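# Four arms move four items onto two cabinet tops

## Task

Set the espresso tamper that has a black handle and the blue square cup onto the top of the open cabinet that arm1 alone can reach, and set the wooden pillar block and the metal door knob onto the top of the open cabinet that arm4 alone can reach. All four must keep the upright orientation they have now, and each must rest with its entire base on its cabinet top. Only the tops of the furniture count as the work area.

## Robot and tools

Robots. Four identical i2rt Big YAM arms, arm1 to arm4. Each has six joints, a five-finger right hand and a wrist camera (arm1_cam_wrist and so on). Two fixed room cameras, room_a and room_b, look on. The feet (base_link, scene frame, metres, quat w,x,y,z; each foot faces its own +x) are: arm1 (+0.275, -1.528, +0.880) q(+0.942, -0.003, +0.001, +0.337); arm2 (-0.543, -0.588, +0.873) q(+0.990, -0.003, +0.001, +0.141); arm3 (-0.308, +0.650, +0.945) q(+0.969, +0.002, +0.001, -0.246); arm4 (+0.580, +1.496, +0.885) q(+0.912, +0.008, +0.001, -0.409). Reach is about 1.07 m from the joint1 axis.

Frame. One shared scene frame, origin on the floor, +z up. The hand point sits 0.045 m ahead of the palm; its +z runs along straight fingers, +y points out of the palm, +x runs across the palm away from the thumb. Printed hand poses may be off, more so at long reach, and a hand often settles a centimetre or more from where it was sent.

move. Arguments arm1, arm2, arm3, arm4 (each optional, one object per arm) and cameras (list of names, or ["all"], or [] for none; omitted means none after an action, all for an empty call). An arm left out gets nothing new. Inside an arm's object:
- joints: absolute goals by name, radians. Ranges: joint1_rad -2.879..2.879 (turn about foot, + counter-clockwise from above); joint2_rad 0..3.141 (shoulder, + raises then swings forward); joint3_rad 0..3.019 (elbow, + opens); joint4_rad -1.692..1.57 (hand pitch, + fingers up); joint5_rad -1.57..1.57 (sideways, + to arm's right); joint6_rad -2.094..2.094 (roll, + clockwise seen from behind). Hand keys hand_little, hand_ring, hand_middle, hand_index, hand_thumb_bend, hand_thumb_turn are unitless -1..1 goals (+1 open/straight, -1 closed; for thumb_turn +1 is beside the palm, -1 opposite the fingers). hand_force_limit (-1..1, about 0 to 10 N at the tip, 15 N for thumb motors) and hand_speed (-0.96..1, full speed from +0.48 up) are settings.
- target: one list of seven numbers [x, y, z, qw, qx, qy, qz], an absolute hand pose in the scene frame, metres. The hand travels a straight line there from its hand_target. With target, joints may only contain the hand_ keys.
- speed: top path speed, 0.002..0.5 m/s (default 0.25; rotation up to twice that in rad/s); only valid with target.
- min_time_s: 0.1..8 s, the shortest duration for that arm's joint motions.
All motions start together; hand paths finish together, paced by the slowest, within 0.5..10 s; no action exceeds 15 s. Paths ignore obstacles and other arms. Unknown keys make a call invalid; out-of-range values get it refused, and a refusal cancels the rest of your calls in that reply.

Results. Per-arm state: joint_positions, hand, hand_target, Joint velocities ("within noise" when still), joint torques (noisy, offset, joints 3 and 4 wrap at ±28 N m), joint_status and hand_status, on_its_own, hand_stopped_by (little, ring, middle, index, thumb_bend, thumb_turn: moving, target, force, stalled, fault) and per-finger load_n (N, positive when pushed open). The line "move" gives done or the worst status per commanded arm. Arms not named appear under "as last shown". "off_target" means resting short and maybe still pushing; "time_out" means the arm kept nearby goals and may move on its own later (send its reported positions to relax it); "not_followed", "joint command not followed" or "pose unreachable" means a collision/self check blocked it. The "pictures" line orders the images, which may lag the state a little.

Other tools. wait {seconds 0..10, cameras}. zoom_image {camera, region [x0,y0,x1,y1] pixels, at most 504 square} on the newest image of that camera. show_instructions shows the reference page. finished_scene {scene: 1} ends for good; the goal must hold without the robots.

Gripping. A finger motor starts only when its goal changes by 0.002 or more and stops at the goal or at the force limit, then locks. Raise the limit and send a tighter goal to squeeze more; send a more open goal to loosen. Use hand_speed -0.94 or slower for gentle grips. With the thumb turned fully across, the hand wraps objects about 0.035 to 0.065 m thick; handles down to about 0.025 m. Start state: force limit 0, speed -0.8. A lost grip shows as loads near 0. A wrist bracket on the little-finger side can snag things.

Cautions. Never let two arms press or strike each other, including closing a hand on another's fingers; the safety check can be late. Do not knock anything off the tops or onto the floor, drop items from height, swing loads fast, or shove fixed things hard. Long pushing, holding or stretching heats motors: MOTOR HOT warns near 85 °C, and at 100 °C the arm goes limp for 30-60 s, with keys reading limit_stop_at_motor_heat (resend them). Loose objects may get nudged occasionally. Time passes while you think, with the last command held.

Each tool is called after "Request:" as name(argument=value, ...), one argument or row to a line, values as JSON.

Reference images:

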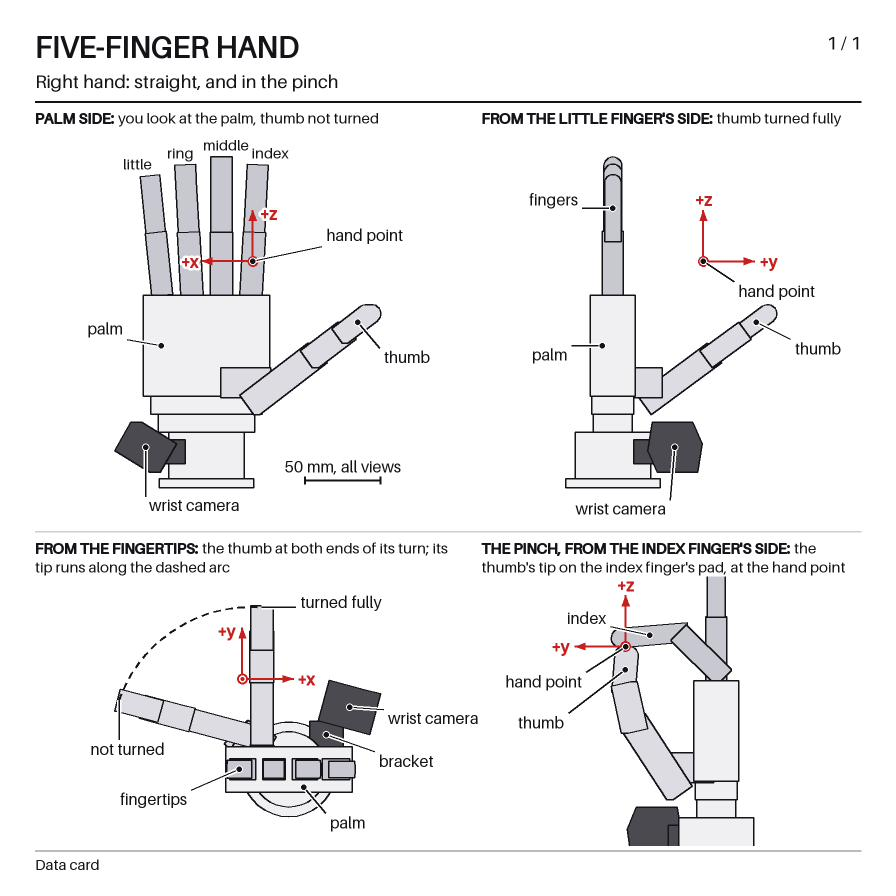

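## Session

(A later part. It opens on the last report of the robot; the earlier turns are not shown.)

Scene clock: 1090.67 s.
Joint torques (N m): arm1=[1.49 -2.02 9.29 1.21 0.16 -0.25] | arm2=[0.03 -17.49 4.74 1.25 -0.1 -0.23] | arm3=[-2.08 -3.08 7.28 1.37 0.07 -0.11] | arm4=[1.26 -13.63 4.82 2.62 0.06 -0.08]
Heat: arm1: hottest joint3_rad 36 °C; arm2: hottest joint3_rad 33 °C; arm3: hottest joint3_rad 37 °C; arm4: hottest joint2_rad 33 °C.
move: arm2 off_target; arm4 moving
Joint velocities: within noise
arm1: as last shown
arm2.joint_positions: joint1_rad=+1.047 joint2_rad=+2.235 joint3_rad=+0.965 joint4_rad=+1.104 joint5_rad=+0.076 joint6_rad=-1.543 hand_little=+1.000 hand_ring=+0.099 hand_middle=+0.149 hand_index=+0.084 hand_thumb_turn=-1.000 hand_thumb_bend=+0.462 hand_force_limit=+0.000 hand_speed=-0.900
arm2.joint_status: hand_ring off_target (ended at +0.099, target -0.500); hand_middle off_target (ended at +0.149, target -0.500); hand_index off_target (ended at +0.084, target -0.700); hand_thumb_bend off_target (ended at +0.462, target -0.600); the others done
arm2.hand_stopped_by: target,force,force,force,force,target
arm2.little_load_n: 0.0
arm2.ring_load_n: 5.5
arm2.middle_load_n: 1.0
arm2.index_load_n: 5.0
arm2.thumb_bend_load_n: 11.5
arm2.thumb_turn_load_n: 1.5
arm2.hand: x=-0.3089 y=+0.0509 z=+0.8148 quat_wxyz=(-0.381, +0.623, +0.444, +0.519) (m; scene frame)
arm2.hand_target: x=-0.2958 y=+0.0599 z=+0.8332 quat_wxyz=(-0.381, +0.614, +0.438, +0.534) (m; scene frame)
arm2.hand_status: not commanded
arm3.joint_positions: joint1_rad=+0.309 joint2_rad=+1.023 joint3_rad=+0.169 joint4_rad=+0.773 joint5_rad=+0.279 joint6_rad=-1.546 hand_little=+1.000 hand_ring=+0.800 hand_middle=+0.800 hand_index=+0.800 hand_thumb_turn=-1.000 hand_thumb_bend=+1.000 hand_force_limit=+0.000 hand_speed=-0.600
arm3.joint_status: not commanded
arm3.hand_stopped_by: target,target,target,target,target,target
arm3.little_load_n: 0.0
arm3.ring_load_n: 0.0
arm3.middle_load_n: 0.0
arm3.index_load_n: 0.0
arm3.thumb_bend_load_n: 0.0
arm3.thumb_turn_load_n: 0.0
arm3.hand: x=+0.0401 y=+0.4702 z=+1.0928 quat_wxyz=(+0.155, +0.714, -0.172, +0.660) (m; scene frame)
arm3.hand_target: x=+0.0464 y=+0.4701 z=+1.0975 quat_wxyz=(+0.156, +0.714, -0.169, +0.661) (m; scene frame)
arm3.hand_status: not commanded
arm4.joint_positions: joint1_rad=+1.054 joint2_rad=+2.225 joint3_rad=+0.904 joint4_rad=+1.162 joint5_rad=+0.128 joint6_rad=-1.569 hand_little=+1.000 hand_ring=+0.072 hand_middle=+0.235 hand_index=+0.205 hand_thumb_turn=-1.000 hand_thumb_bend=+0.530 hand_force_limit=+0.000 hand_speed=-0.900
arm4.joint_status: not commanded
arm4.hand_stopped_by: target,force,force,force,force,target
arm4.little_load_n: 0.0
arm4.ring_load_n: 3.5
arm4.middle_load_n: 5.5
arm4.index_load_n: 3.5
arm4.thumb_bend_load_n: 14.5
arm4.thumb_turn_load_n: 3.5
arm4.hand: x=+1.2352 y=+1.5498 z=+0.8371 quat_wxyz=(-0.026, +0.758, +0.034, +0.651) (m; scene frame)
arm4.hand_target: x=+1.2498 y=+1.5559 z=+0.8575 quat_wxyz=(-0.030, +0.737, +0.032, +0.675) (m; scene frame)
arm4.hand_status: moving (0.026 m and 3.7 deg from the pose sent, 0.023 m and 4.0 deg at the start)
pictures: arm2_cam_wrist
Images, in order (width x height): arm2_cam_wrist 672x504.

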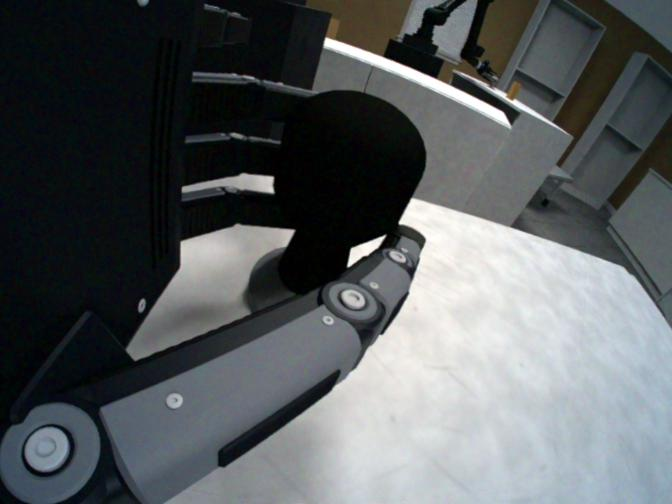

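Request:
move(
  arm2={"joints": {"hand_index": -0.72, "hand_middle": -0.52}},
  arm4={"target": [1.250, 1.556, 0.849, -0.0295, 0.7366, 0.0321, 0.6749], "speed": 0.03},
  arm1={"joints": {"joint1_rad": 0.3}, "min_time_s": 3},
  cameras=["room_b"],
)

Request:
zoom_image(
  camera="room_b",
  region=[260, 100, 330, 150],
)

Request:
move(
  arm2={"target": [-0.299, 0.055, 0.885, -0.381, 0.6144, 0.4383, 0.5341], "speed": 0.1},
  cameras=["arm2_cam_wrist"],
)

Scene clock: 1108.83 s.
Joint torques (N m): arm1=[0.5 -2.02 9.28 1.5 0.11 -0.18] | arm2=[-0.03 -17.49 4.74 1.25 -0.1 -0.23] | arm3=[-1.79 -3.55 7.21 1.33 0.1 -0.07] | arm4=[1.26 -12.98 4.52 2.43 0.04 -0.08]
Heat: arm1: hottest joint3_rad 36 °C; arm2: hottest joint3_rad 32 °C; arm3: hottest joint3_rad 38 °C; arm4: hottest joint2_rad 33 °C.
move: arm1 done; arm2 off_target; arm4 off_target
Joint velocities: within noise
arm1.joint_positions: joint1_rad=+0.301 joint2_rad=+0.983 joint3_rad=+0.225 joint4_rad=+0.669 joint5_rad=+0.131 joint6_rad=-1.549 hand_little=+1.000 hand_ring=+1.000 hand_middle=+1.000 hand_index=+1.000 hand_thumb_turn=-1.000 hand_thumb_bend=+1.000 hand_force_limit=+0.200 hand_speed=-0.500
arm1.joint_status: all done
arm1.hand_stopped_by: target,target,target,target,target,target
arm1.little_load_n: 0.0
arm1.ring_load_n: 0.0
arm1.middle_load_n: 0.0
arm1.index_load_n: 0.0
arm1.thumb_bend_load_n: 0.0
arm1.thumb_turn_load_n: 0.0
arm1.hand: x=+0.5668 y=-1.2389 z=+1.0439 quat_wxyz=(-0.281, +0.673, +0.305, +0.612) (m; scene frame)
arm1.hand_target: x=+0.5734 y=-1.2388 z=+1.0460 quat_wxyz=(-0.275, +0.676, +0.302, +0.613) (m; scene frame)
arm1.hand_status: not commanded
arm2.joint_positions: joint1_rad=+1.047 joint2_rad=+2.236 joint3_rad=+0.965 joint4_rad=+1.104 joint5_rad=+0.076 joint6_rad=-1.543 hand_little=+1.000 hand_ring=+0.099 hand_middle=+0.133 hand_index=+0.077 hand_thumb_turn=-1.000 hand_thumb_bend=+0.463 hand_force_limit=+0.000 hand_speed=-0.900
arm2.joint_status: hand_middle off_target (ended at +0.133, target -0.520); hand_index off_target (ended at +0.077, target -0.720)
arm2.hand_stopped_by: target,force,force,force,force,target
arm2.little_load_n: 0.0
arm2.ring_load_n: 3.0
arm2.middle_load_n: 5.0
arm2.index_load_n: 5.0
arm2.thumb_bend_load_n: 14.0
arm2.thumb_turn_load_n: 1.5
arm2.hand: x=-0.3089 y=+0.0506 z=+0.8138 quat_wxyz=(-0.381, +0.624, +0.444, +0.518) (m; scene frame)
arm2.hand_target: x=-0.2958 y=+0.0596 z=+0.8322 quat_wxyz=(-0.381, +0.615, +0.438, +0.534) (m; scene frame)
arm2.hand_status: not commanded
arm3: as last shown
arm4.joint_positions: joint1_rad=+1.054 joint2_rad=+2.240 joint3_rad=+0.915 joint4_rad=+1.185 joint5_rad=+0.128 joint6_rad=-1.569 hand_little=+1.000 hand_ring=+0.072 hand_middle=+0.235 hand_index=+0.205 hand_thumb_turn=-1.000 hand_thumb_bend=+0.530 hand_force_limit=+0.000 hand_speed=-0.900
arm4.joint_status: not commanded
arm4.hand_stopped_by: target,force,force,force,force,target
arm4.little_load_n: 0.0
arm4.ring_load_n: 4.0
arm4.middle_load_n: 5.5
arm4.index_load_n: 3.5
arm4.thumb_bend_load_n: 15.0
arm4.thumb_turn_load_n: 2.5
arm4.hand: x=+1.2387 y=+1.5505 z=+0.8369 quat_wxyz=(-0.027, +0.752, +0.032, +0.658) (m; scene frame)
arm4.hand_target: x=+1.2497 y=+1.5559 z=+0.8490 quat_wxyz=(-0.030, +0.737, +0.032, +0.675) (m; scene frame)
arm4.hand_status: off_target (0.017 m and 2.6 deg from the pose sent, 0.020 m and 3.7 deg at the start)
pictures: room_b
Images, in order (width x height): room_b 896x504.

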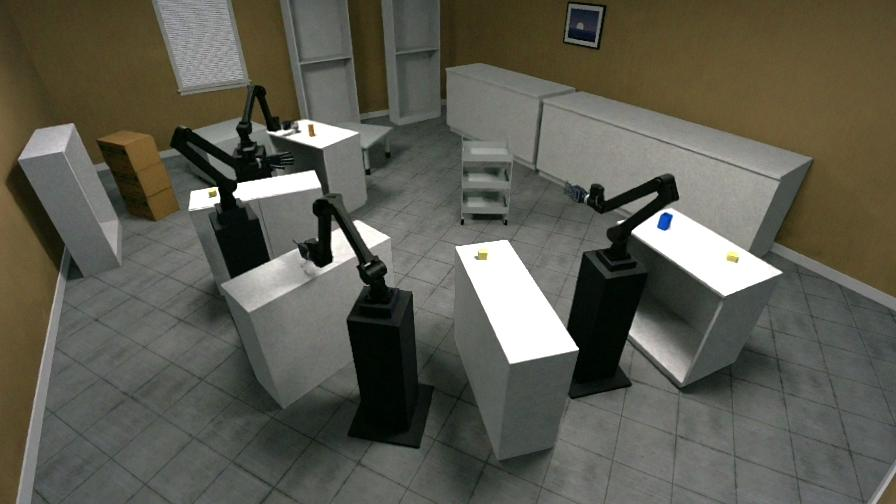

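Scaled by 7.200 from the camera's 896x504 image, which has a finer 1280x720 frame.

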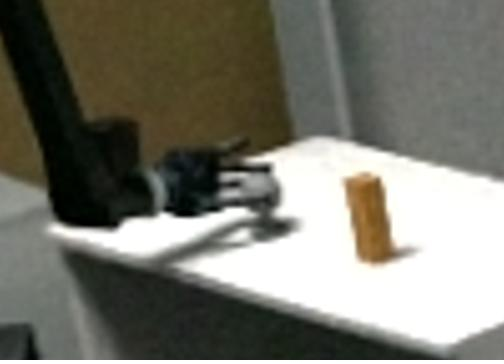

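Scene clock: 1110.10 s.
Joint torques (N m): arm1=[0.32 -2.2 9.29 1.42 0.15 -0.24] | arm2=[0.38 -18.96 3.89 1.87 0.12 -0.22] | arm3=[-2.43 -2.96 7.25 1.39 0.08 -0.09] | arm4=[1.32 -12.92 4.55 2.43 0.04 -0.08]
Heat: arm1: hottest joint3_rad 36 °C; arm2: hottest joint3_rad 32 °C; arm3: hottest joint3_rad 38 °C; arm4: hottest joint2_rad 33 °C.
move: arm2 off_target
Joint velocities: within noise
arm1, arm3, arm4: as last shown
arm1.thumb_turn_load_n: 0.5
arm2.joint_positions: joint1_rad=+1.047 joint2_rad=+2.115 joint3_rad=+0.942 joint4_rad=+0.992 joint5_rad=+0.076 joint6_rad=-1.544 hand_little=+1.000 hand_ring=+0.099 hand_middle=+0.133 hand_index=+0.077 hand_thumb_turn=-1.000 hand_thumb_bend=+0.463 hand_force_limit=+0.000 hand_speed=-0.900
arm2.joint_status: not commanded
arm2.hand_stopped_by: target,force,force,force,force,target
arm2.little_load_n: 0.0
arm2.ring_load_n: 2.5
arm2.middle_load_n: 5.5
arm2.index_load_n: 5.0
arm2.thumb_bend_load_n: 14.0
arm2.thumb_turn_load_n: 2.0
arm2.hand: x=-0.3086 y=+0.0520 z=+0.8560 quat_wxyz=(-0.377, +0.627, +0.448, +0.515) (m; scene frame)
arm2.hand_target: x=-0.2989 y=+0.0556 z=+0.8843 quat_wxyz=(-0.381, +0.614, +0.439, +0.534) (m; scene frame)
arm2.hand_status: off_target (0.031 m and 2.9 deg from the pose sent, 0.072 m and 2.2 deg at the start)
arm3.index_load_n: 0.5
arm3.thumb_turn_load_n: 0.5
arm4.thumb_bend_load_n: 14.5
pictures: arm2_cam_wrist
Images, in order (width x height): arm2_cam_wrist 672x504.

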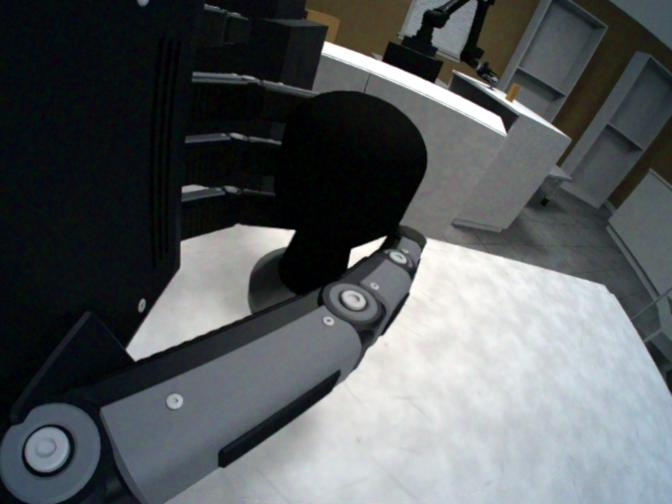

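Request:
move(
  arm4={"target": [1.250, 1.556, 0.854, -0.0295, 0.7366, 0.0321, 0.6749], "speed": 0.03},
  arm2={"target": [-0.368, -0.11, 1.08, -0.381, 0.6144, 0.4383, 0.5341], "speed": 0.18},
  cameras=["arm2_cam_wrist"],
)

Request:
move(
  arm4={"joints": {"hand_speed": -0.6, "hand_index": 1, "hand_middle": 1, "hand_ring": 1, "hand_thumb_bend": 1}},
  arm2={"joints": {"joint1_rad": -1.0}, "min_time_s": 5},
  cameras=["arm2_cam_wrist", "arm4_cam_wrist"],
)

Scene clock: 1116.57 s.
Joint torques (N m): arm1=[0.73 -2.02 9.18 1.57 0.15 -0.17] | arm2=[2.49 -8.76 6.78 1.85 0.26 -0.13] | arm3=[-1.73 -3.31 7.21 1.33 0.1 -0.09] | arm4=[1.32 -14.1 4.22 2.07 0.06 -0.08]
Heat: arm1: hottest joint3_rad 36 °C; arm2: hottest joint3_rad 32 °C; arm3: hottest joint3_rad 38 °C; arm4: hottest joint2_rad 33 °C.
move: arm2 off_target; arm4 off_target
Joint velocities: within noise
arm1, arm3: as last shown
arm2.joint_positions: joint1_rad=+1.082 joint2_rad=+1.211 joint3_rad=+0.538 joint4_rad=+0.506 joint5_rad=+0.146 joint6_rad=-1.544 hand_little=+1.000 hand_ring=+0.099 hand_middle=+0.133 hand_index=+0.077 hand_thumb_turn=-1.000 hand_thumb_bend=+0.463 hand_force_limit=+0.000 hand_speed=-0.900
arm2.joint_status: not commanded
arm2.hand_stopped_by: target,force,force,force,force,target
arm2.little_load_n: 0.0
arm2.ring_load_n: 3.0
arm2.middle_load_n: 5.5
arm2.index_load_n: 5.0
arm2.thumb_bend_load_n: 14.0
arm2.thumb_turn_load_n: 2.0
arm2.hand: x=-0.3545 y=-0.1151 z=+1.0654 quat_wxyz=(-0.368, +0.628, +0.437, +0.528) (m; scene frame)
arm2.hand_target: x=-0.3602 y=-0.1108 z=+1.0803 quat_wxyz=(-0.377, +0.617, +0.435, +0.537) (m; scene frame)
arm2.hand_status: off_target (0.021 m and 2.3 deg from the pose sent, 0.283 m and 2.9 deg at the start)
arm3.index_load_n: 0.0
arm4.joint_positions: joint1_rad=+1.054 joint2_rad=+2.240 joint3_rad=+0.915 joint4_rad=+1.185 joint5_rad=+0.128 joint6_rad=-1.569 hand_little=+1.000 hand_ring=+0.072 hand_middle=+0.235 hand_index=+0.205 hand_thumb_turn=-1.000 hand_thumb_bend=+0.530 hand_force_limit=+0.000 hand_speed=-0.900
arm4.joint_status: not commanded
arm4.hand_stopped_by: target,force,force,force,force,target
arm4.little_load_n: 0.0
arm4.ring_load_n: 4.0
arm4.middle_load_n: 5.5
arm4.index_load_n: 3.5
arm4.thumb_bend_load_n: 15.0
arm4.thumb_turn_load_n: 3.0
arm4.hand: x=+1.2387 y=+1.5505 z=+0.8369 quat_wxyz=(-0.027, +0.752, +0.032, +0.658) (m; scene frame)
arm4.hand_target: x=+1.2497 y=+1.5559 z=+0.8540 quat_wxyz=(-0.030, +0.737, +0.032, +0.675) (m; scene frame)
arm4.hand_status: off_target (0.021 m and 2.6 deg from the pose sent, 0.021 m and 2.6 deg at the start)
pictures: arm2_cam_wrist
Images, in order (width x height): arm2_cam_wrist 672x504.

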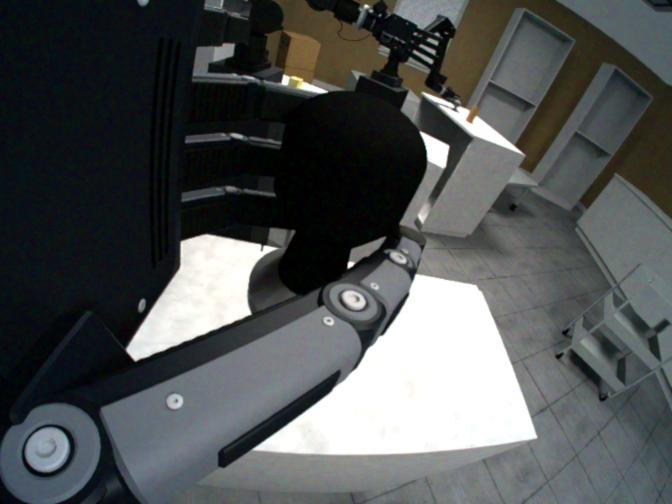

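Scene clock: 1121.97 s.
Joint torques (N m): arm1=[0.38 -2.32 9.17 1.25 0.12 -0.24] | arm2=[0.85 -8.64 6.76 1.84 0 -0.12] | arm3=[-2.2 -2.84 7.3 1.28 0.1 -0.06] | arm4=[1.26 -14.1 4.21 2.04 0.05 -0.07]
Heat: arm1: hottest joint3_rad 36 °C; arm2: hottest joint3_rad 32 °C; arm3: hottest joint3_rad 38 °C; arm4: hottest joint2_rad 33 °C.
move: arm2 done; arm4 done
Joint velocities: within noise
arm1, arm3: as last shown
arm1.thumb_turn_load_n: 0.0
arm2.joint_positions: joint1_rad=-0.993 joint2_rad=+1.211 joint3_rad=+0.538 joint4_rad=+0.506 joint5_rad=+0.152 joint6_rad=-1.543 hand_little=+1.000 hand_ring=+0.099 hand_middle=+0.133 hand_index=+0.077 hand_thumb_turn=-1.000 hand_thumb_bend=+0.463 hand_force_limit=+0.000 hand_speed=-0.900
arm2.joint_status: all done
arm2.hand_stopped_by: target,force,force,force,force,target
arm2.little_load_n: 0.0
arm2.ring_load_n: 3.0
arm2.middle_load_n: 5.5
arm2.index_load_n: 4.5
arm2.thumb_bend_load_n: 13.5
arm2.thumb_turn_load_n: 3.0
arm2.hand: x=-0.2218 y=-0.9789 z=+1.0714 quat_wxyz=(+0.273, +0.692, -0.318, +0.588) (m; scene frame)
arm2.hand_target: x=-0.2221 y=-0.9817 z=+1.0863 quat_wxyz=(+0.280, +0.682, -0.315, +0.598) (m; scene frame)
arm2.hand_status: not commanded
arm3.thumb_turn_load_n: 0.0
arm4.joint_positions: joint1_rad=+1.054 joint2_rad=+2.240 joint3_rad=+0.915 joint4_rad=+1.185 joint5_rad=+0.128 joint6_rad=-1.569 hand_little=+1.000 hand_ring=+1.000 hand_middle=+1.000 hand_index=+1.000 hand_thumb_turn=-1.000 hand_thumb_bend=+1.000 hand_force_limit=+0.000 hand_speed=-0.600
arm4.joint_status: all done
arm4.hand_stopped_by: target,target,target,target,target,target
arm4.little_load_n: 0.0
arm4.ring_load_n: 0.0
arm4.middle_load_n: 0.0
arm4.index_load_n: 0.0
arm4.thumb_bend_load_n: 0.0
arm4.thumb_turn_load_n: 0.0
arm4.hand: x=+1.2387 y=+1.5505 z=+0.8369 quat_wxyz=(-0.027, +0.752, +0.032, +0.658) (m; scene frame)
arm4.hand_target: x=+1.2496 y=+1.5559 z=+0.8539 quat_wxyz=(-0.030, +0.737, +0.032, +0.675) (m; scene frame)
arm4.hand_status: not commanded
pictures: arm2_cam_wrist, arm4_cam_wrist
Images, in order (width x height): arm2_cam_wrist 672x504, arm4_cam_wrist 672x504.

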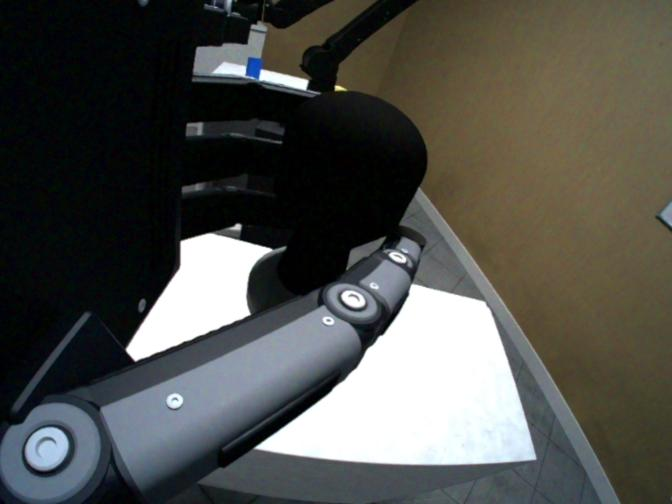

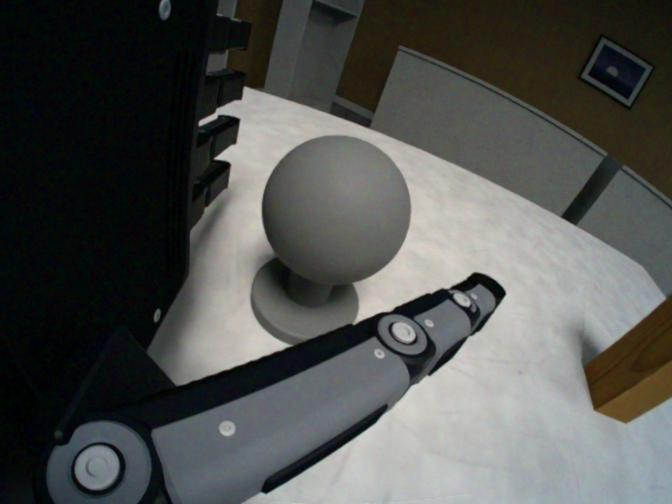

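Request:
move(
  arm4={"target": [1.09, 1.540, 0.88, -0.0295, 0.7366, 0.0321, 0.6749], "speed": 0.12},
  arm2={"target": [-0.112, -1.076, 0.895, 0.2748, 0.6816, -0.3106, 0.603], "speed": 0.15},
  cameras=["arm2_cam_wrist", "arm4_cam_wrist", "room_b"],
)

Request:
zoom_image(
  camera="room_b",
  region=[430, 220, 580, 330],
)

Scene clock: 1139.47 s.
Joint torques (N m): arm1=[-0.03 -2.14 9.44 1.5 0.12 -0.21] | arm2=[0.73 -16.26 6.41 3.43 -0.07 -0.12] | arm3=[-1.96 -2.84 7.31 1.46 0.1 -0.09] | arm4=[1.2 -11.34 0.62 2.29 0.08 -0.01]
Heat: arm1: hottest joint3_rad 37 °C; arm2: hottest joint3_rad 33 °C; arm3: hottest joint3_rad 38 °C; arm4: hottest joint2_rad 33 °C.
move: arm2 off_target; arm4 off_target
Joint velocities: within noise
arm1, arm3: as last shown
arm1.thumb_turn_load_n: 0.5
arm2.joint_positions: joint1_rad=-0.993 joint2_rad=+2.051 joint3_rad=+0.781 joint4_rad=+1.025 joint5_rad=+0.138 joint6_rad=-1.543 hand_little=+1.000 hand_ring=+0.099 hand_middle=+0.133 hand_index=+0.077 hand_thumb_turn=-1.000 hand_thumb_bend=+0.463 hand_force_limit=+0.000 hand_speed=-0.900
arm2.joint_status: not commanded
arm2.hand_stopped_by: target,force,force,force,force,target
arm2.little_load_n: 0.0
arm2.ring_load_n: 2.5
arm2.middle_load_n: 5.5
arm2.index_load_n: 4.5
arm2.thumb_bend_load_n: 13.5
arm2.thumb_turn_load_n: 3.0
arm2.hand: x=-0.1342 y=-1.0528 z=+0.8519 quat_wxyz=(+0.260, +0.717, -0.321, +0.561) (m; scene frame)
arm2.hand_target: x=-0.1159 y=-1.0730 z=+0.8953 quat_wxyz=(+0.275, +0.682, -0.311, +0.602) (m; scene frame)
arm2.hand_status: off_target (0.054 m and 6.7 deg from the pose sent, 0.229 m and 2.3 deg at the start)
arm3.thumb_turn_load_n: 0.5
arm4.joint_positions: joint1_rad=+1.112 joint2_rad=+2.090 joint3_rad=+0.476 joint4_rad=+1.476 joint5_rad=+0.187 joint6_rad=-1.569 hand_little=+1.000 hand_ring=+1.000 hand_middle=+1.000 hand_index=+1.000 hand_thumb_turn=-1.000 hand_thumb_bend=+1.000 hand_force_limit=+0.000 hand_speed=-0.600
arm4.joint_status: not commanded
arm4.hand_stopped_by: target,target,target,target,target,target
arm4.little_load_n: 0.0
arm4.ring_load_n: 0.0
arm4.middle_load_n: 0.0
arm4.index_load_n: 0.0
arm4.thumb_bend_load_n: 0.0
arm4.thumb_turn_load_n: 0.0
arm4.hand: x=+1.0870 y=+1.5364 z=+0.8666 quat_wxyz=(-0.024, +0.750, +0.035, +0.660) (m; scene frame)
arm4.hand_target: x=+1.0907 y=+1.5399 z=+0.8822 quat_wxyz=(-0.029, +0.736, +0.032, +0.675) (m; scene frame)
arm4.hand_status: off_target (0.014 m and 2.5 deg from the pose sent, 0.155 m and 2.6 deg at the start)
pictures: arm2_cam_wrist, arm4_cam_wrist, room_b
Images, in order (width x height): arm2_cam_wrist 672x504, arm4_cam_wrist 672x504, room_b 896x504.

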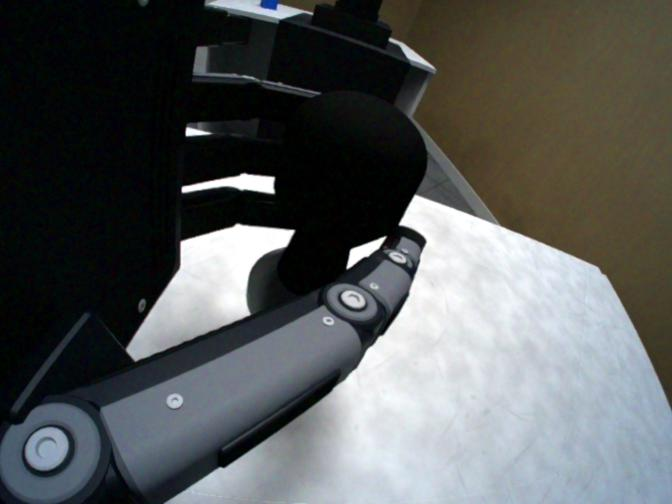

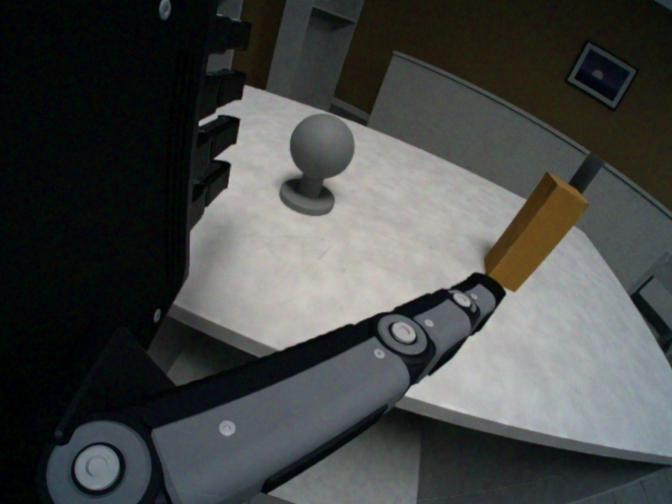

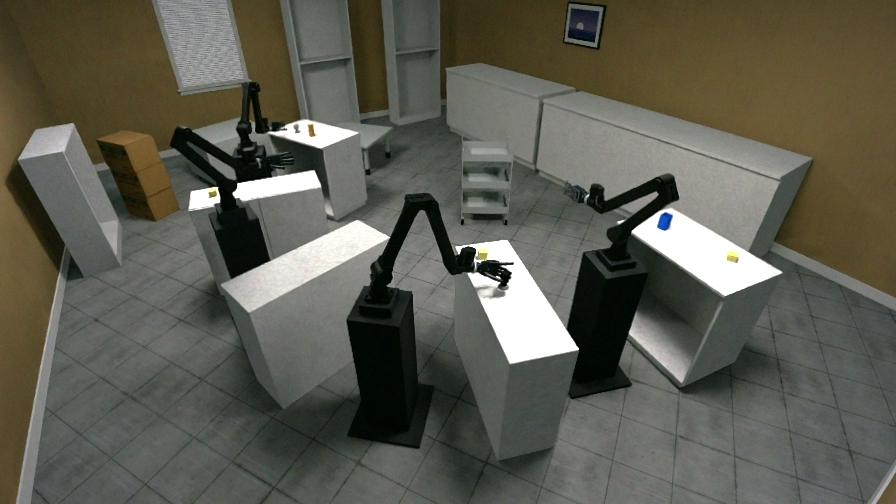

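Scaled by 3.360 from the camera's 896x504 image, which has a finer 1280x720 frame.

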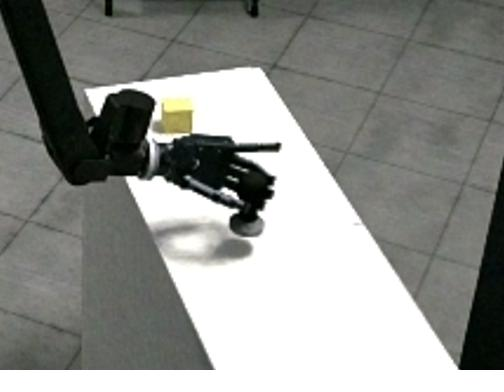

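Request:
move(
  arm4={"target": [1.03, 1.53, 1.08, -0.0295, 0.7366, 0.0321, 0.6749], "speed": 0.2},
  arm2={"target": [-0.103, -1.086, 0.875, 0.2842, 0.6628, -0.3021, 0.6235], "speed": 0.05},
  cameras=["room_b"],
)

Request:
zoom_image(
  camera="room_b",
  region=[460, 240, 540, 300],
)

Scene clock: 1147.67 s.
Joint torques (N m): arm1=[0.03 -2.14 9.37 1.39 0.07 -0.2] | arm2=[0.56 -16.38 5.97 3.49 -0.09 -0.21] | arm3=[-1.96 -3.25 7.32 1.39 0.09 -0.07] | arm4=[1.2 -3.72 8.25 1.16 0.07 0.03]
Heat: arm1: hottest joint3_rad 37 °C; arm2: hottest joint3_rad 33 °C; arm3: hottest joint3_rad 38 °C; arm4: hottest joint2_rad 33 °C.
move: arm2 off_target; arm4 off_target
Joint velocities: within noise
arm1, arm3: as last shown
arm1.thumb_turn_load_n: 0.0
arm2.joint_positions: joint1_rad=-0.993 joint2_rad=+2.161 joint3_rad=+0.839 joint4_rad=+1.147 joint5_rad=+0.138 joint6_rad=-1.543 hand_little=+1.000 hand_ring=+0.099 hand_middle=+0.133 hand_index=+0.077 hand_thumb_turn=-1.000 hand_thumb_bend=+0.463 hand_force_limit=+0.000 hand_speed=-0.900
arm2.joint_status: not commanded
arm2.hand_stopped_by: target,force,force,force,force,target
arm2.little_load_n: 0.0
arm2.ring_load_n: 3.0
arm2.middle_load_n: 5.5
arm2.index_load_n: 4.5
arm2.thumb_bend_load_n: 13.5
arm2.thumb_turn_load_n: 3.0
arm2.hand: x=-0.1198 y=-1.0653 z=+0.8361 quat_wxyz=(+0.267, +0.696, -0.315, +0.587) (m; scene frame)
arm2.hand_target: x=-0.1044 y=-1.0848 z=+0.8751 quat_wxyz=(+0.284, +0.663, -0.302, +0.623) (m; scene frame)
arm2.hand_status: off_target (0.047 m and 6.1 deg from the pose sent, 0.051 m and 10.2 deg at the start)
arm3.thumb_turn_load_n: 0.0
arm4.joint_positions: joint1_rad=+1.148 joint2_rad=+1.093 joint3_rad=+0.342 joint4_rad=+0.636 joint5_rad=+0.221 joint6_rad=-1.569 hand_little=+1.000 hand_ring=+1.000 hand_middle=+1.000 hand_index=+1.000 hand_thumb_turn=-1.000 hand_thumb_bend=+1.000 hand_force_limit=+0.000 hand_speed=-0.600
arm4.joint_status: not commanded
arm4.hand_stopped_by: target,target,target,target,target,target
arm4.little_load_n: 0.0
arm4.ring_load_n: 0.0
arm4.middle_load_n: 0.0
arm4.index_load_n: 0.0
arm4.thumb_bend_load_n: 0.0
arm4.thumb_turn_load_n: 0.0
arm4.hand: x=+1.0224 y=+1.5256 z=+1.0658 quat_wxyz=(-0.025, +0.743, +0.035, +0.668) (m; scene frame)
arm4.hand_target: x=+1.0310 y=+1.5310 z=+1.0780 quat_wxyz=(-0.029, +0.737, +0.033, +0.674) (m; scene frame)
arm4.hand_status: off_target (0.017 m and 1.2 deg from the pose sent, 0.221 m and 2.5 deg at the start)
pictures: room_b
Images, in order (width x height): room_b 896x504.

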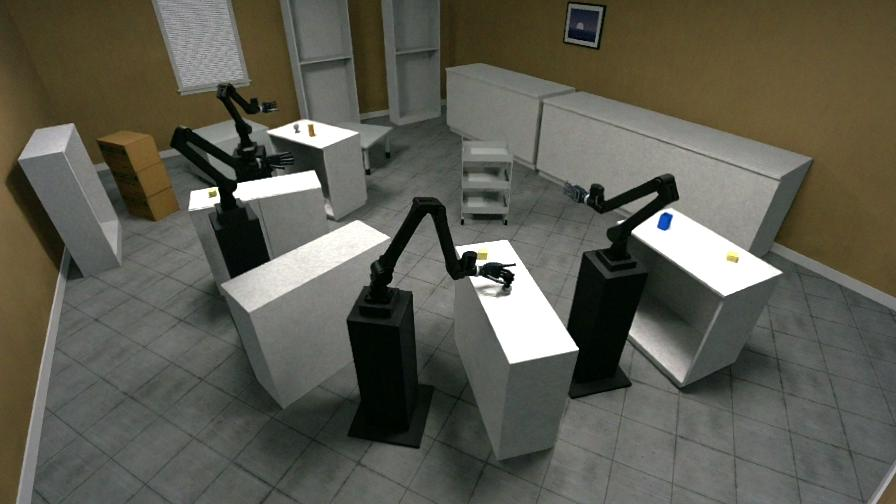

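Scaled by 6.300 from the camera's 896x504 image, which has a finer 1280x720 frame.

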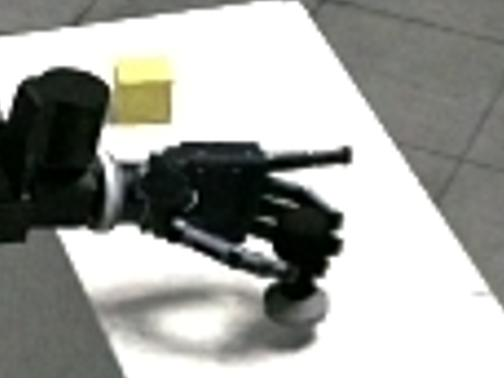

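Request:
move(
  arm2={"target": [-0.103, -1.086, 0.862, 0.2842, 0.6628, -0.3021, 0.6235], "speed": 0.04},
  cameras=[],
)

Request:
move(
  arm2={"target": [-0.103, -1.086, 0.853, 0.2842, 0.6628, -0.3021, 0.6235], "speed": 0.03},
  cameras=["room_b"],
)

Request:
zoom_image(
  camera="room_b",
  region=[470, 250, 530, 300],
)

Scene clock: 1156.03 s.
Joint torques (N m): arm1=[-0.09 -2.14 9.31 1.47 0.17 -0.22] | arm2=[0.62 -16.62 5.76 3.49 -0.06 -0.21] | arm3=[-2.02 -3.08 7.35 1.35 0.1 -0.08] | arm4=[1.14 -3.72 8.24 1.16 0.07 0.03]
Heat: arm1: hottest joint3_rad 37 °C; arm2: hottest joint3_rad 34 °C; arm3: hottest joint3_rad 38 °C; arm4: hottest joint2_rad 33 °C.
move: arm2 off_target
Joint velocities: within noise
arm1, arm3, arm4: as last shown
arm1.thumb_turn_load_n: 0.5
arm2.joint_positions: joint1_rad=-0.993 joint2_rad=+2.198 joint3_rad=+0.848 joint4_rad=+1.175 joint5_rad=+0.138 joint6_rad=-1.543 hand_little=+1.000 hand_ring=+0.099 hand_middle=+0.133 hand_index=+0.077 hand_thumb_turn=-1.000 hand_thumb_bend=+0.463 hand_force_limit=+0.000 hand_speed=-0.900
arm2.joint_status: not commanded
arm2.hand_stopped_by: target,force,force,force,force,target
arm2.little_load_n: 0.0
arm2.ring_load_n: 3.0
arm2.middle_load_n: 5.5
arm2.index_load_n: 4.5
arm2.thumb_bend_load_n: 13.5
arm2.thumb_turn_load_n: 3.0
arm2.hand: x=-0.1200 y=-1.0652 z=+0.8236 quat_wxyz=(+0.267, +0.696, -0.315, +0.587) (m; scene frame)
arm2.hand_target: x=-0.1043 y=-1.0848 z=+0.8628 quat_wxyz=(+0.284, +0.663, -0.302, +0.623) (m; scene frame)
arm2.hand_status: off_target (0.047 m and 6.1 deg from the pose sent, 0.037 m and 6.1 deg at the start)
arm4.thumb_bend_load_n: -0.5
arm4.thumb_turn_load_n: 0.5
pictures: none
No camera images: "cameras" was empty.

Scene clock: 1157.00 s.
Joint torques (N m): arm1=[0.85 -2.37 9.25 1.35 0.14 -0.25] | arm2=[0.62 -16.62 5.53 3.51 -0.05 -0.2] | arm3=[-2.02 -3.02 7.32 1.48 0.07 -0.07] | arm4=[1.2 -3.72 8.27 1.17 0.08 0.03]
Heat: arm1: hottest joint3_rad 37 °C; arm2: hottest joint3_rad 34 °C; arm3: hottest joint3_rad 38 °C; arm4: hottest joint2_rad 33 °C.
move: arm2 off_target
Joint velocities: within noise
arm1, arm4: as last shown
arm1.thumb_turn_load_n: 0.0
arm2.joint_positions: joint1_rad=-0.993 joint2_rad=+2.222 joint3_rad=+0.856 joint4_rad=+1.193 joint5_rad=+0.138 joint6_rad=-1.543 hand_little=+1.000 hand_ring=+0.099 hand_middle=+0.133 hand_index=+0.077 hand_thumb_turn=-1.000 hand_thumb_bend=+0.463 hand_force_limit=+0.000 hand_speed=-0.900
arm2.joint_status: not commanded
arm2.hand_stopped_by: target,force,force,force,force,target
arm2.little_load_n: 0.0
arm2.ring_load_n: 3.0
arm2.middle_load_n: 5.5
arm2.index_load_n: 4.5
arm2.thumb_bend_load_n: 13.5
arm2.thumb_turn_load_n: 2.5
arm2.hand: x=-0.1198 y=-1.0655 z=+0.8157 quat_wxyz=(+0.267, +0.696, -0.315, +0.588) (m; scene frame)
arm2.hand_target: x=-0.1046 y=-1.0845 z=+0.8534 quat_wxyz=(+0.284, +0.663, -0.302, +0.623) (m; scene frame)
arm2.hand_status: off_target (0.046 m and 6.1 deg from the pose sent, 0.040 m and 6.1 deg at the start)
arm3.joint_positions: joint1_rad=+0.309 joint2_rad=+1.023 joint3_rad=+0.169 joint4_rad=+0.773 joint5_rad=+0.279 joint6_rad=-1.546 hand_little=+1.000 hand_ring=+0.800 hand_middle=+0.800 hand_index=+0.800 hand_thumb_turn=-1.000 hand_thumb_bend=+1.000 hand_force_limit=+0.000 hand_speed=-0.600
arm3.joint_status: not commanded
arm3.hand_stopped_by: target,target,target,target,target,target
arm3.little_load_n: 0.0
arm3.ring_load_n: 0.0
arm3.middle_load_n: 0.0
arm3.index_load_n: 0.0
arm3.thumb_bend_load_n: 0.0
arm3.thumb_turn_load_n: 0.0
arm3.hand: x=+0.0401 y=+0.4702 z=+1.0928 quat_wxyz=(+0.155, +0.714, -0.172, +0.660) (m; scene frame)
arm3.hand_target: x=+0.0464 y=+0.4701 z=+1.0975 quat_wxyz=(+0.156, +0.714, -0.169, +0.661) (m; scene frame)
arm3.hand_status: not commanded
arm4.thumb_bend_load_n: 0.0
arm4.thumb_turn_load_n: 0.0
pictures: room_b
Images, in order (width x height): room_b 896x504.

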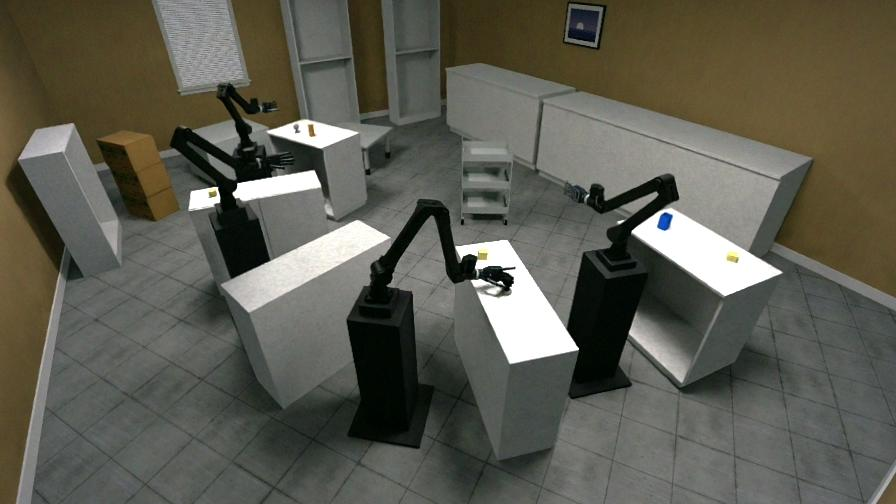

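Scaled by 8.400 from the camera's 896x504 image, which has a finer 1280x720 frame.

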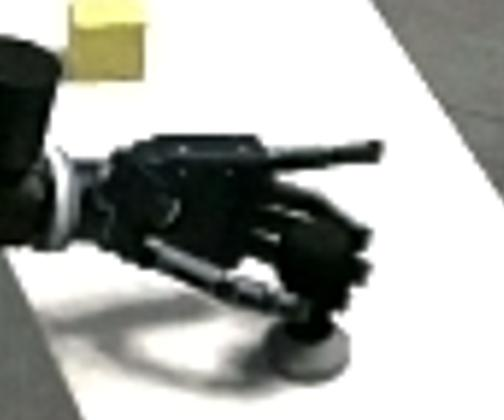

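Request:
move(
  arm2={"target": [-0.103, -1.086, 0.845, 0.2842, 0.6628, -0.3021, 0.6235], "speed": 0.03},
  cameras=[],
)

Request:
move(
  arm2={"target": [-0.103, -1.086, 0.837, 0.2842, 0.6628, -0.3021, 0.6235], "speed": 0.03},
  cameras=["room_b"],
)

Request:
zoom_image(
  camera="room_b",
  region=[470, 250, 530, 300],
)

Scene clock: 1161.60 s.
Joint torques (N m): arm1=[-0.15 -1.67 9.43 1.43 0.1 -0.21] | arm2=[0.62 -16.21 5.27 3.34 -0.06 -0.2] | arm3=[-1.96 -2.9 7.24 1.36 0.08 -0.1] | arm4=[1.26 -3.78 8.27 1.16 0.08 0.03]
Heat: arm1: hottest joint3_rad 37 °C; arm2: hottest joint3_rad 34 °C; arm3: hottest joint3_rad 38 °C; arm4: hottest joint2_rad 33 °C.
move: arm2 off_target
Joint velocities: within noise
arm1.joint_positions: joint1_rad=+0.301 joint2_rad=+0.983 joint3_rad=+0.225 joint4_rad=+0.669 joint5_rad=+0.131 joint6_rad=-1.549 hand_little=+1.000 hand_ring=+1.000 hand_middle=+1.000 hand_index=+1.000 hand_thumb_turn=-1.000 hand_thumb_bend=+1.000 hand_force_limit=+0.200 hand_speed=-0.500
arm1.joint_status: not commanded
arm1.hand_stopped_by: target,target,target,target,target,target
arm1.little_load_n: 0.5
arm1.ring_load_n: -0.5
arm1.middle_load_n: 0.0
arm1.index_load_n: 0.0
arm1.thumb_bend_load_n: 0.0
arm1.thumb_turn_load_n: 0.0
arm1.hand: x=+0.5668 y=-1.2389 z=+1.0439 quat_wxyz=(-0.281, +0.673, +0.305, +0.612) (m; scene frame)
arm1.hand_target: x=+0.5734 y=-1.2388 z=+1.0460 quat_wxyz=(-0.275, +0.676, +0.302, +0.613) (m; scene frame)
arm1.hand_status: not commanded
arm2.joint_positions: joint1_rad=-0.993 joint2_rad=+2.241 joint3_rad=+0.868 joint4_rad=+1.213 joint5_rad=+0.138 joint6_rad=-1.543 hand_little=+1.000 hand_ring=+0.099 hand_middle=+0.133 hand_index=+0.077 hand_thumb_turn=-1.000 hand_thumb_bend=+0.463 hand_force_limit=+0.000 hand_speed=-0.900
arm2.joint_status: not commanded
arm2.hand_stopped_by: target,force,force,force,force,target
arm2.little_load_n: 0.0
arm2.ring_load_n: 3.5
arm2.middle_load_n: 5.5
arm2.index_load_n: 4.0
arm2.thumb_bend_load_n: 13.5
arm2.thumb_turn_load_n: 2.5
arm2.hand: x=-0.1172 y=-1.0678 z=+0.8135 quat_wxyz=(+0.269, +0.691, -0.314, +0.593) (m; scene frame)
arm2.hand_target: x=-0.1042 y=-1.0850 z=+0.8449 quat_wxyz=(+0.284, +0.663, -0.302, +0.623) (m; scene frame)
arm2.hand_status: off_target (0.039 m and 5.3 deg from the pose sent, 0.039 m and 6.1 deg at the start)
arm3, arm4: as last shown
arm4.middle_load_n: 0.5
pictures: none
No camera images: "cameras" was empty.

Scene clock: 1162.57 s.
Joint torques (N m): arm1=[0.32 -1.67 9.14 1.39 0.16 -0.22] | arm2=[0.62 -15.68 4.98 3.03 -0.07 -0.2] | arm3=[-2.02 -2.67 7.3 1.36 0.09 -0.1] | arm4=[1.2 -3.72 8.25 1.17 0.07 0.03]
Heat: arm1: hottest joint3_rad 37 °C; arm2: hottest joint3_rad 34 °C; arm3: hottest joint3_rad 38 °C; arm4: hottest joint2_rad 33 °C.
move: arm2 off_target
Joint velocities: within noise
arm1, arm3, arm4: as last shown
arm1.little_load_n: 0.0
arm1.ring_load_n: 0.0
arm1.thumb_turn_load_n: 0.5
arm2.joint_positions: joint1_rad=-0.993 joint2_rad=+2.256 joint3_rad=+0.881 joint4_rad=+1.235 joint5_rad=+0.138 joint6_rad=-1.543 hand_little=+1.000 hand_ring=+0.099 hand_middle=+0.133 hand_index=+0.077 hand_thumb_turn=-1.000 hand_thumb_bend=+0.463 hand_force_limit=+0.000 hand_speed=-0.900
arm2.joint_status: not commanded
arm2.hand_stopped_by: target,force,force,force,force,target
arm2.little_load_n: 0.0
arm2.ring_load_n: 3.5
arm2.middle_load_n: 5.5
arm2.index_load_n: 3.0
arm2.thumb_bend_load_n: 14.0
arm2.thumb_turn_load_n: 1.5
arm2.hand: x=-0.1141 y=-1.0704 z=+0.8134 quat_wxyz=(+0.271, +0.685, -0.312, +0.600) (m; scene frame)
arm2.hand_target: x=-0.1037 y=-1.0854 z=+0.8373 quat_wxyz=(+0.284, +0.663, -0.302, +0.623) (m; scene frame)
arm2.hand_status: off_target (0.030 m and 4.2 deg from the pose sent, 0.033 m and 5.3 deg at the start)
arm4.middle_load_n: 0.0
pictures: room_b
Images, in order (width x height): room_b 896x504.

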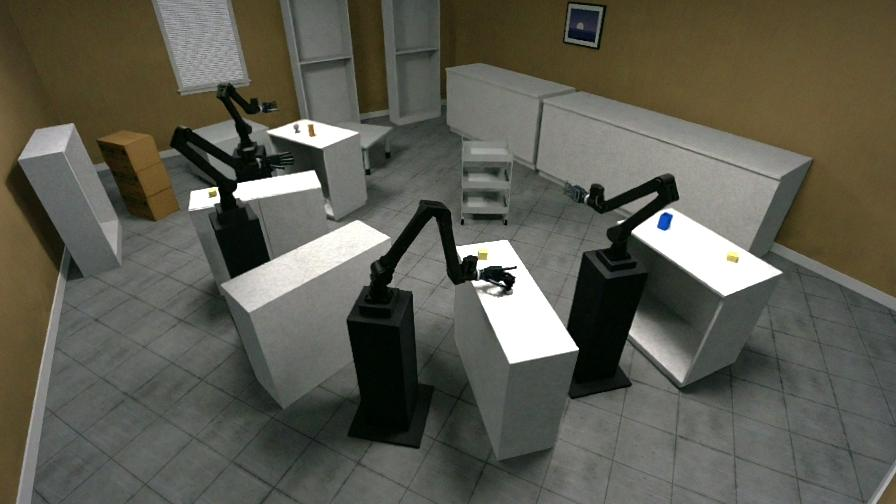

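Scaled by 8.400 from the camera's 896x504 image, which has a finer 1280x720 frame.

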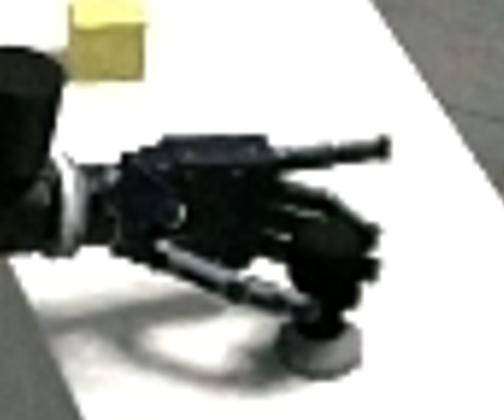

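Request:
move(
  arm2={"target": [-0.103, -1.086, 0.850, 0.2842, 0.6628, -0.3021, 0.6235], "speed": 0.03},
  cameras=[],
)

Request:
move(
  arm2={"joints": {"hand_speed": -0.6, "hand_index": 1, "hand_middle": 1, "hand_ring": 1, "hand_thumb_bend": 1}},
  arm1={"joints": {"joint1_rad": 1.1}, "min_time_s": 2},
  cameras=["arm2_cam_wrist"],
)

Scene clock: 1171.93 s.
Joint torques (N m): arm1=[0.15 -2.43 9.21 1.35 0.12 -0.18] | arm2=[0.56 -18.73 4.26 1.95 -0.07 -0.2] | arm3=[-2.02 -2.96 7.32 1.48 0.09 -0.1] | arm4=[1.2 -3.78 8.27 1.17 0.08 0.03]
Heat: arm1: hottest joint3_rad 37 °C; arm2: hottest joint3_rad 33 °C; arm3: hottest joint3_rad 38 °C; arm4: hottest joint3_rad 34 °C.
move: arm2 off_target
Joint velocities: within noise
arm1, arm3, arm4: as last shown
arm1.thumb_turn_load_n: 0.0
arm2.joint_positions: joint1_rad=-0.993 joint2_rad=+2.256 joint3_rad=+0.881 joint4_rad=+1.235 joint5_rad=+0.138 joint6_rad=-1.543 hand_little=+1.000 hand_ring=+0.099 hand_middle=+0.133 hand_index=+0.077 hand_thumb_turn=-1.000 hand_thumb_bend=+0.463 hand_force_limit=+0.000 hand_speed=-0.900
arm2.joint_status: not commanded
arm2.hand_stopped_by: target,force,force,force,force,target
arm2.little_load_n: 0.0
arm2.ring_load_n: 3.5
arm2.middle_load_n: 5.5
arm2.index_load_n: 3.5
arm2.thumb_bend_load_n: 13.5
arm2.thumb_turn_load_n: 2.0
arm2.hand: x=-0.1141 y=-1.0704 z=+0.8134 quat_wxyz=(+0.271, +0.685, -0.312, +0.600) (m; scene frame)
arm2.hand_target: x=-0.1037 y=-1.0855 z=+0.8495 quat_wxyz=(+0.284, +0.663, -0.302, +0.623) (m; scene frame)
arm2.hand_status: off_target (0.041 m and 4.2 deg from the pose sent, 0.041 m and 4.2 deg at the start)
arm3.index_load_n: 0.5
arm3.thumb_turn_load_n: 0.5
pictures: none
No camera images: "cameras" was empty.

Scene clock: 1174.30 s.
Joint torques (N m): arm1=[2.02 -1.32 9.24 1.24 0.1 -0.23] | arm2=[0.56 -17.08 4.38 1.96 -0.07 -0.19] | arm3=[-1.9 -2.84 7.24 1.26 0.08 -0.07] | arm4=[1.2 -3.66 8.25 1.17 0.08 0.03]
Heat: arm1: hottest joint3_rad 37 °C; arm2: hottest joint3_rad 33 °C; arm3: hottest joint3_rad 38 °C; arm4: hottest joint3_rad 35 °C.
move: arm1 done; arm2 done
Joint velocities: within noise
arm1.joint_positions: joint1_rad=+1.100 joint2_rad=+0.983 joint3_rad=+0.225 joint4_rad=+0.669 joint5_rad=+0.131 joint6_rad=-1.549 hand_little=+1.000 hand_ring=+1.000 hand_middle=+1.000 hand_index=+1.000 hand_thumb_turn=-1.000 hand_thumb_bend=+1.000 hand_force_limit=+0.200 hand_speed=-0.500
arm1.joint_status: all done
arm1.hand_stopped_by: target,target,target,target,target,target
arm1.little_load_n: 0.0
arm1.ring_load_n: 0.0
arm1.middle_load_n: 0.0
arm1.index_load_n: 0.0
arm1.thumb_bend_load_n: 0.0
arm1.thumb_turn_load_n: 0.0
arm1.hand: x=+0.2723 y=-1.1172 z=+1.0432 quat_wxyz=(-0.498, +0.503, +0.542, +0.453) (m; scene frame)
arm1.hand_target: x=+0.2671 y=-1.1124 z=+1.0453 quat_wxyz=(-0.498, +0.500, +0.547, +0.450) (m; scene frame)
arm1.hand_status: not commanded
arm2.joint_positions: joint1_rad=-0.993 joint2_rad=+2.238 joint3_rad=+0.882 joint4_rad=+1.235 joint5_rad=+0.138 joint6_rad=-1.543 hand_little=+1.000 hand_ring=+1.000 hand_middle=+1.000 hand_index=+1.000 hand_thumb_turn=-1.000 hand_thumb_bend=+1.000 hand_force_limit=+0.000 hand_speed=-0.600
arm2.joint_status: all done
arm2.hand_stopped_by: target,target,target,target,target,target
arm2.little_load_n: -0.5
arm2.ring_load_n: 0.0
arm2.middle_load_n: 0.0
arm2.index_load_n: 0.0
arm2.thumb_bend_load_n: 0.0
arm2.thumb_turn_load_n: 0.0
arm2.hand: x=-0.1110 y=-1.0730 z=+0.8253 quat_wxyz=(+0.273, +0.679, -0.310, +0.607) (m; scene frame)
arm2.hand_target: x=-0.1032 y=-1.0859 z=+0.8499 quat_wxyz=(+0.285, +0.662, -0.302, +0.624) (m; scene frame)
arm2.hand_status: not commanded
arm3, arm4: as last shown
arm3.index_load_n: 0.0
pictures: arm2_cam_wrist
Images, in order (width x height): arm2_cam_wrist 672x504.

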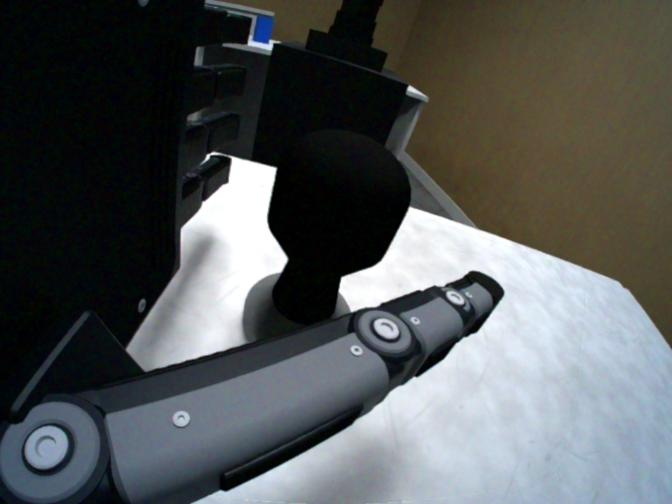

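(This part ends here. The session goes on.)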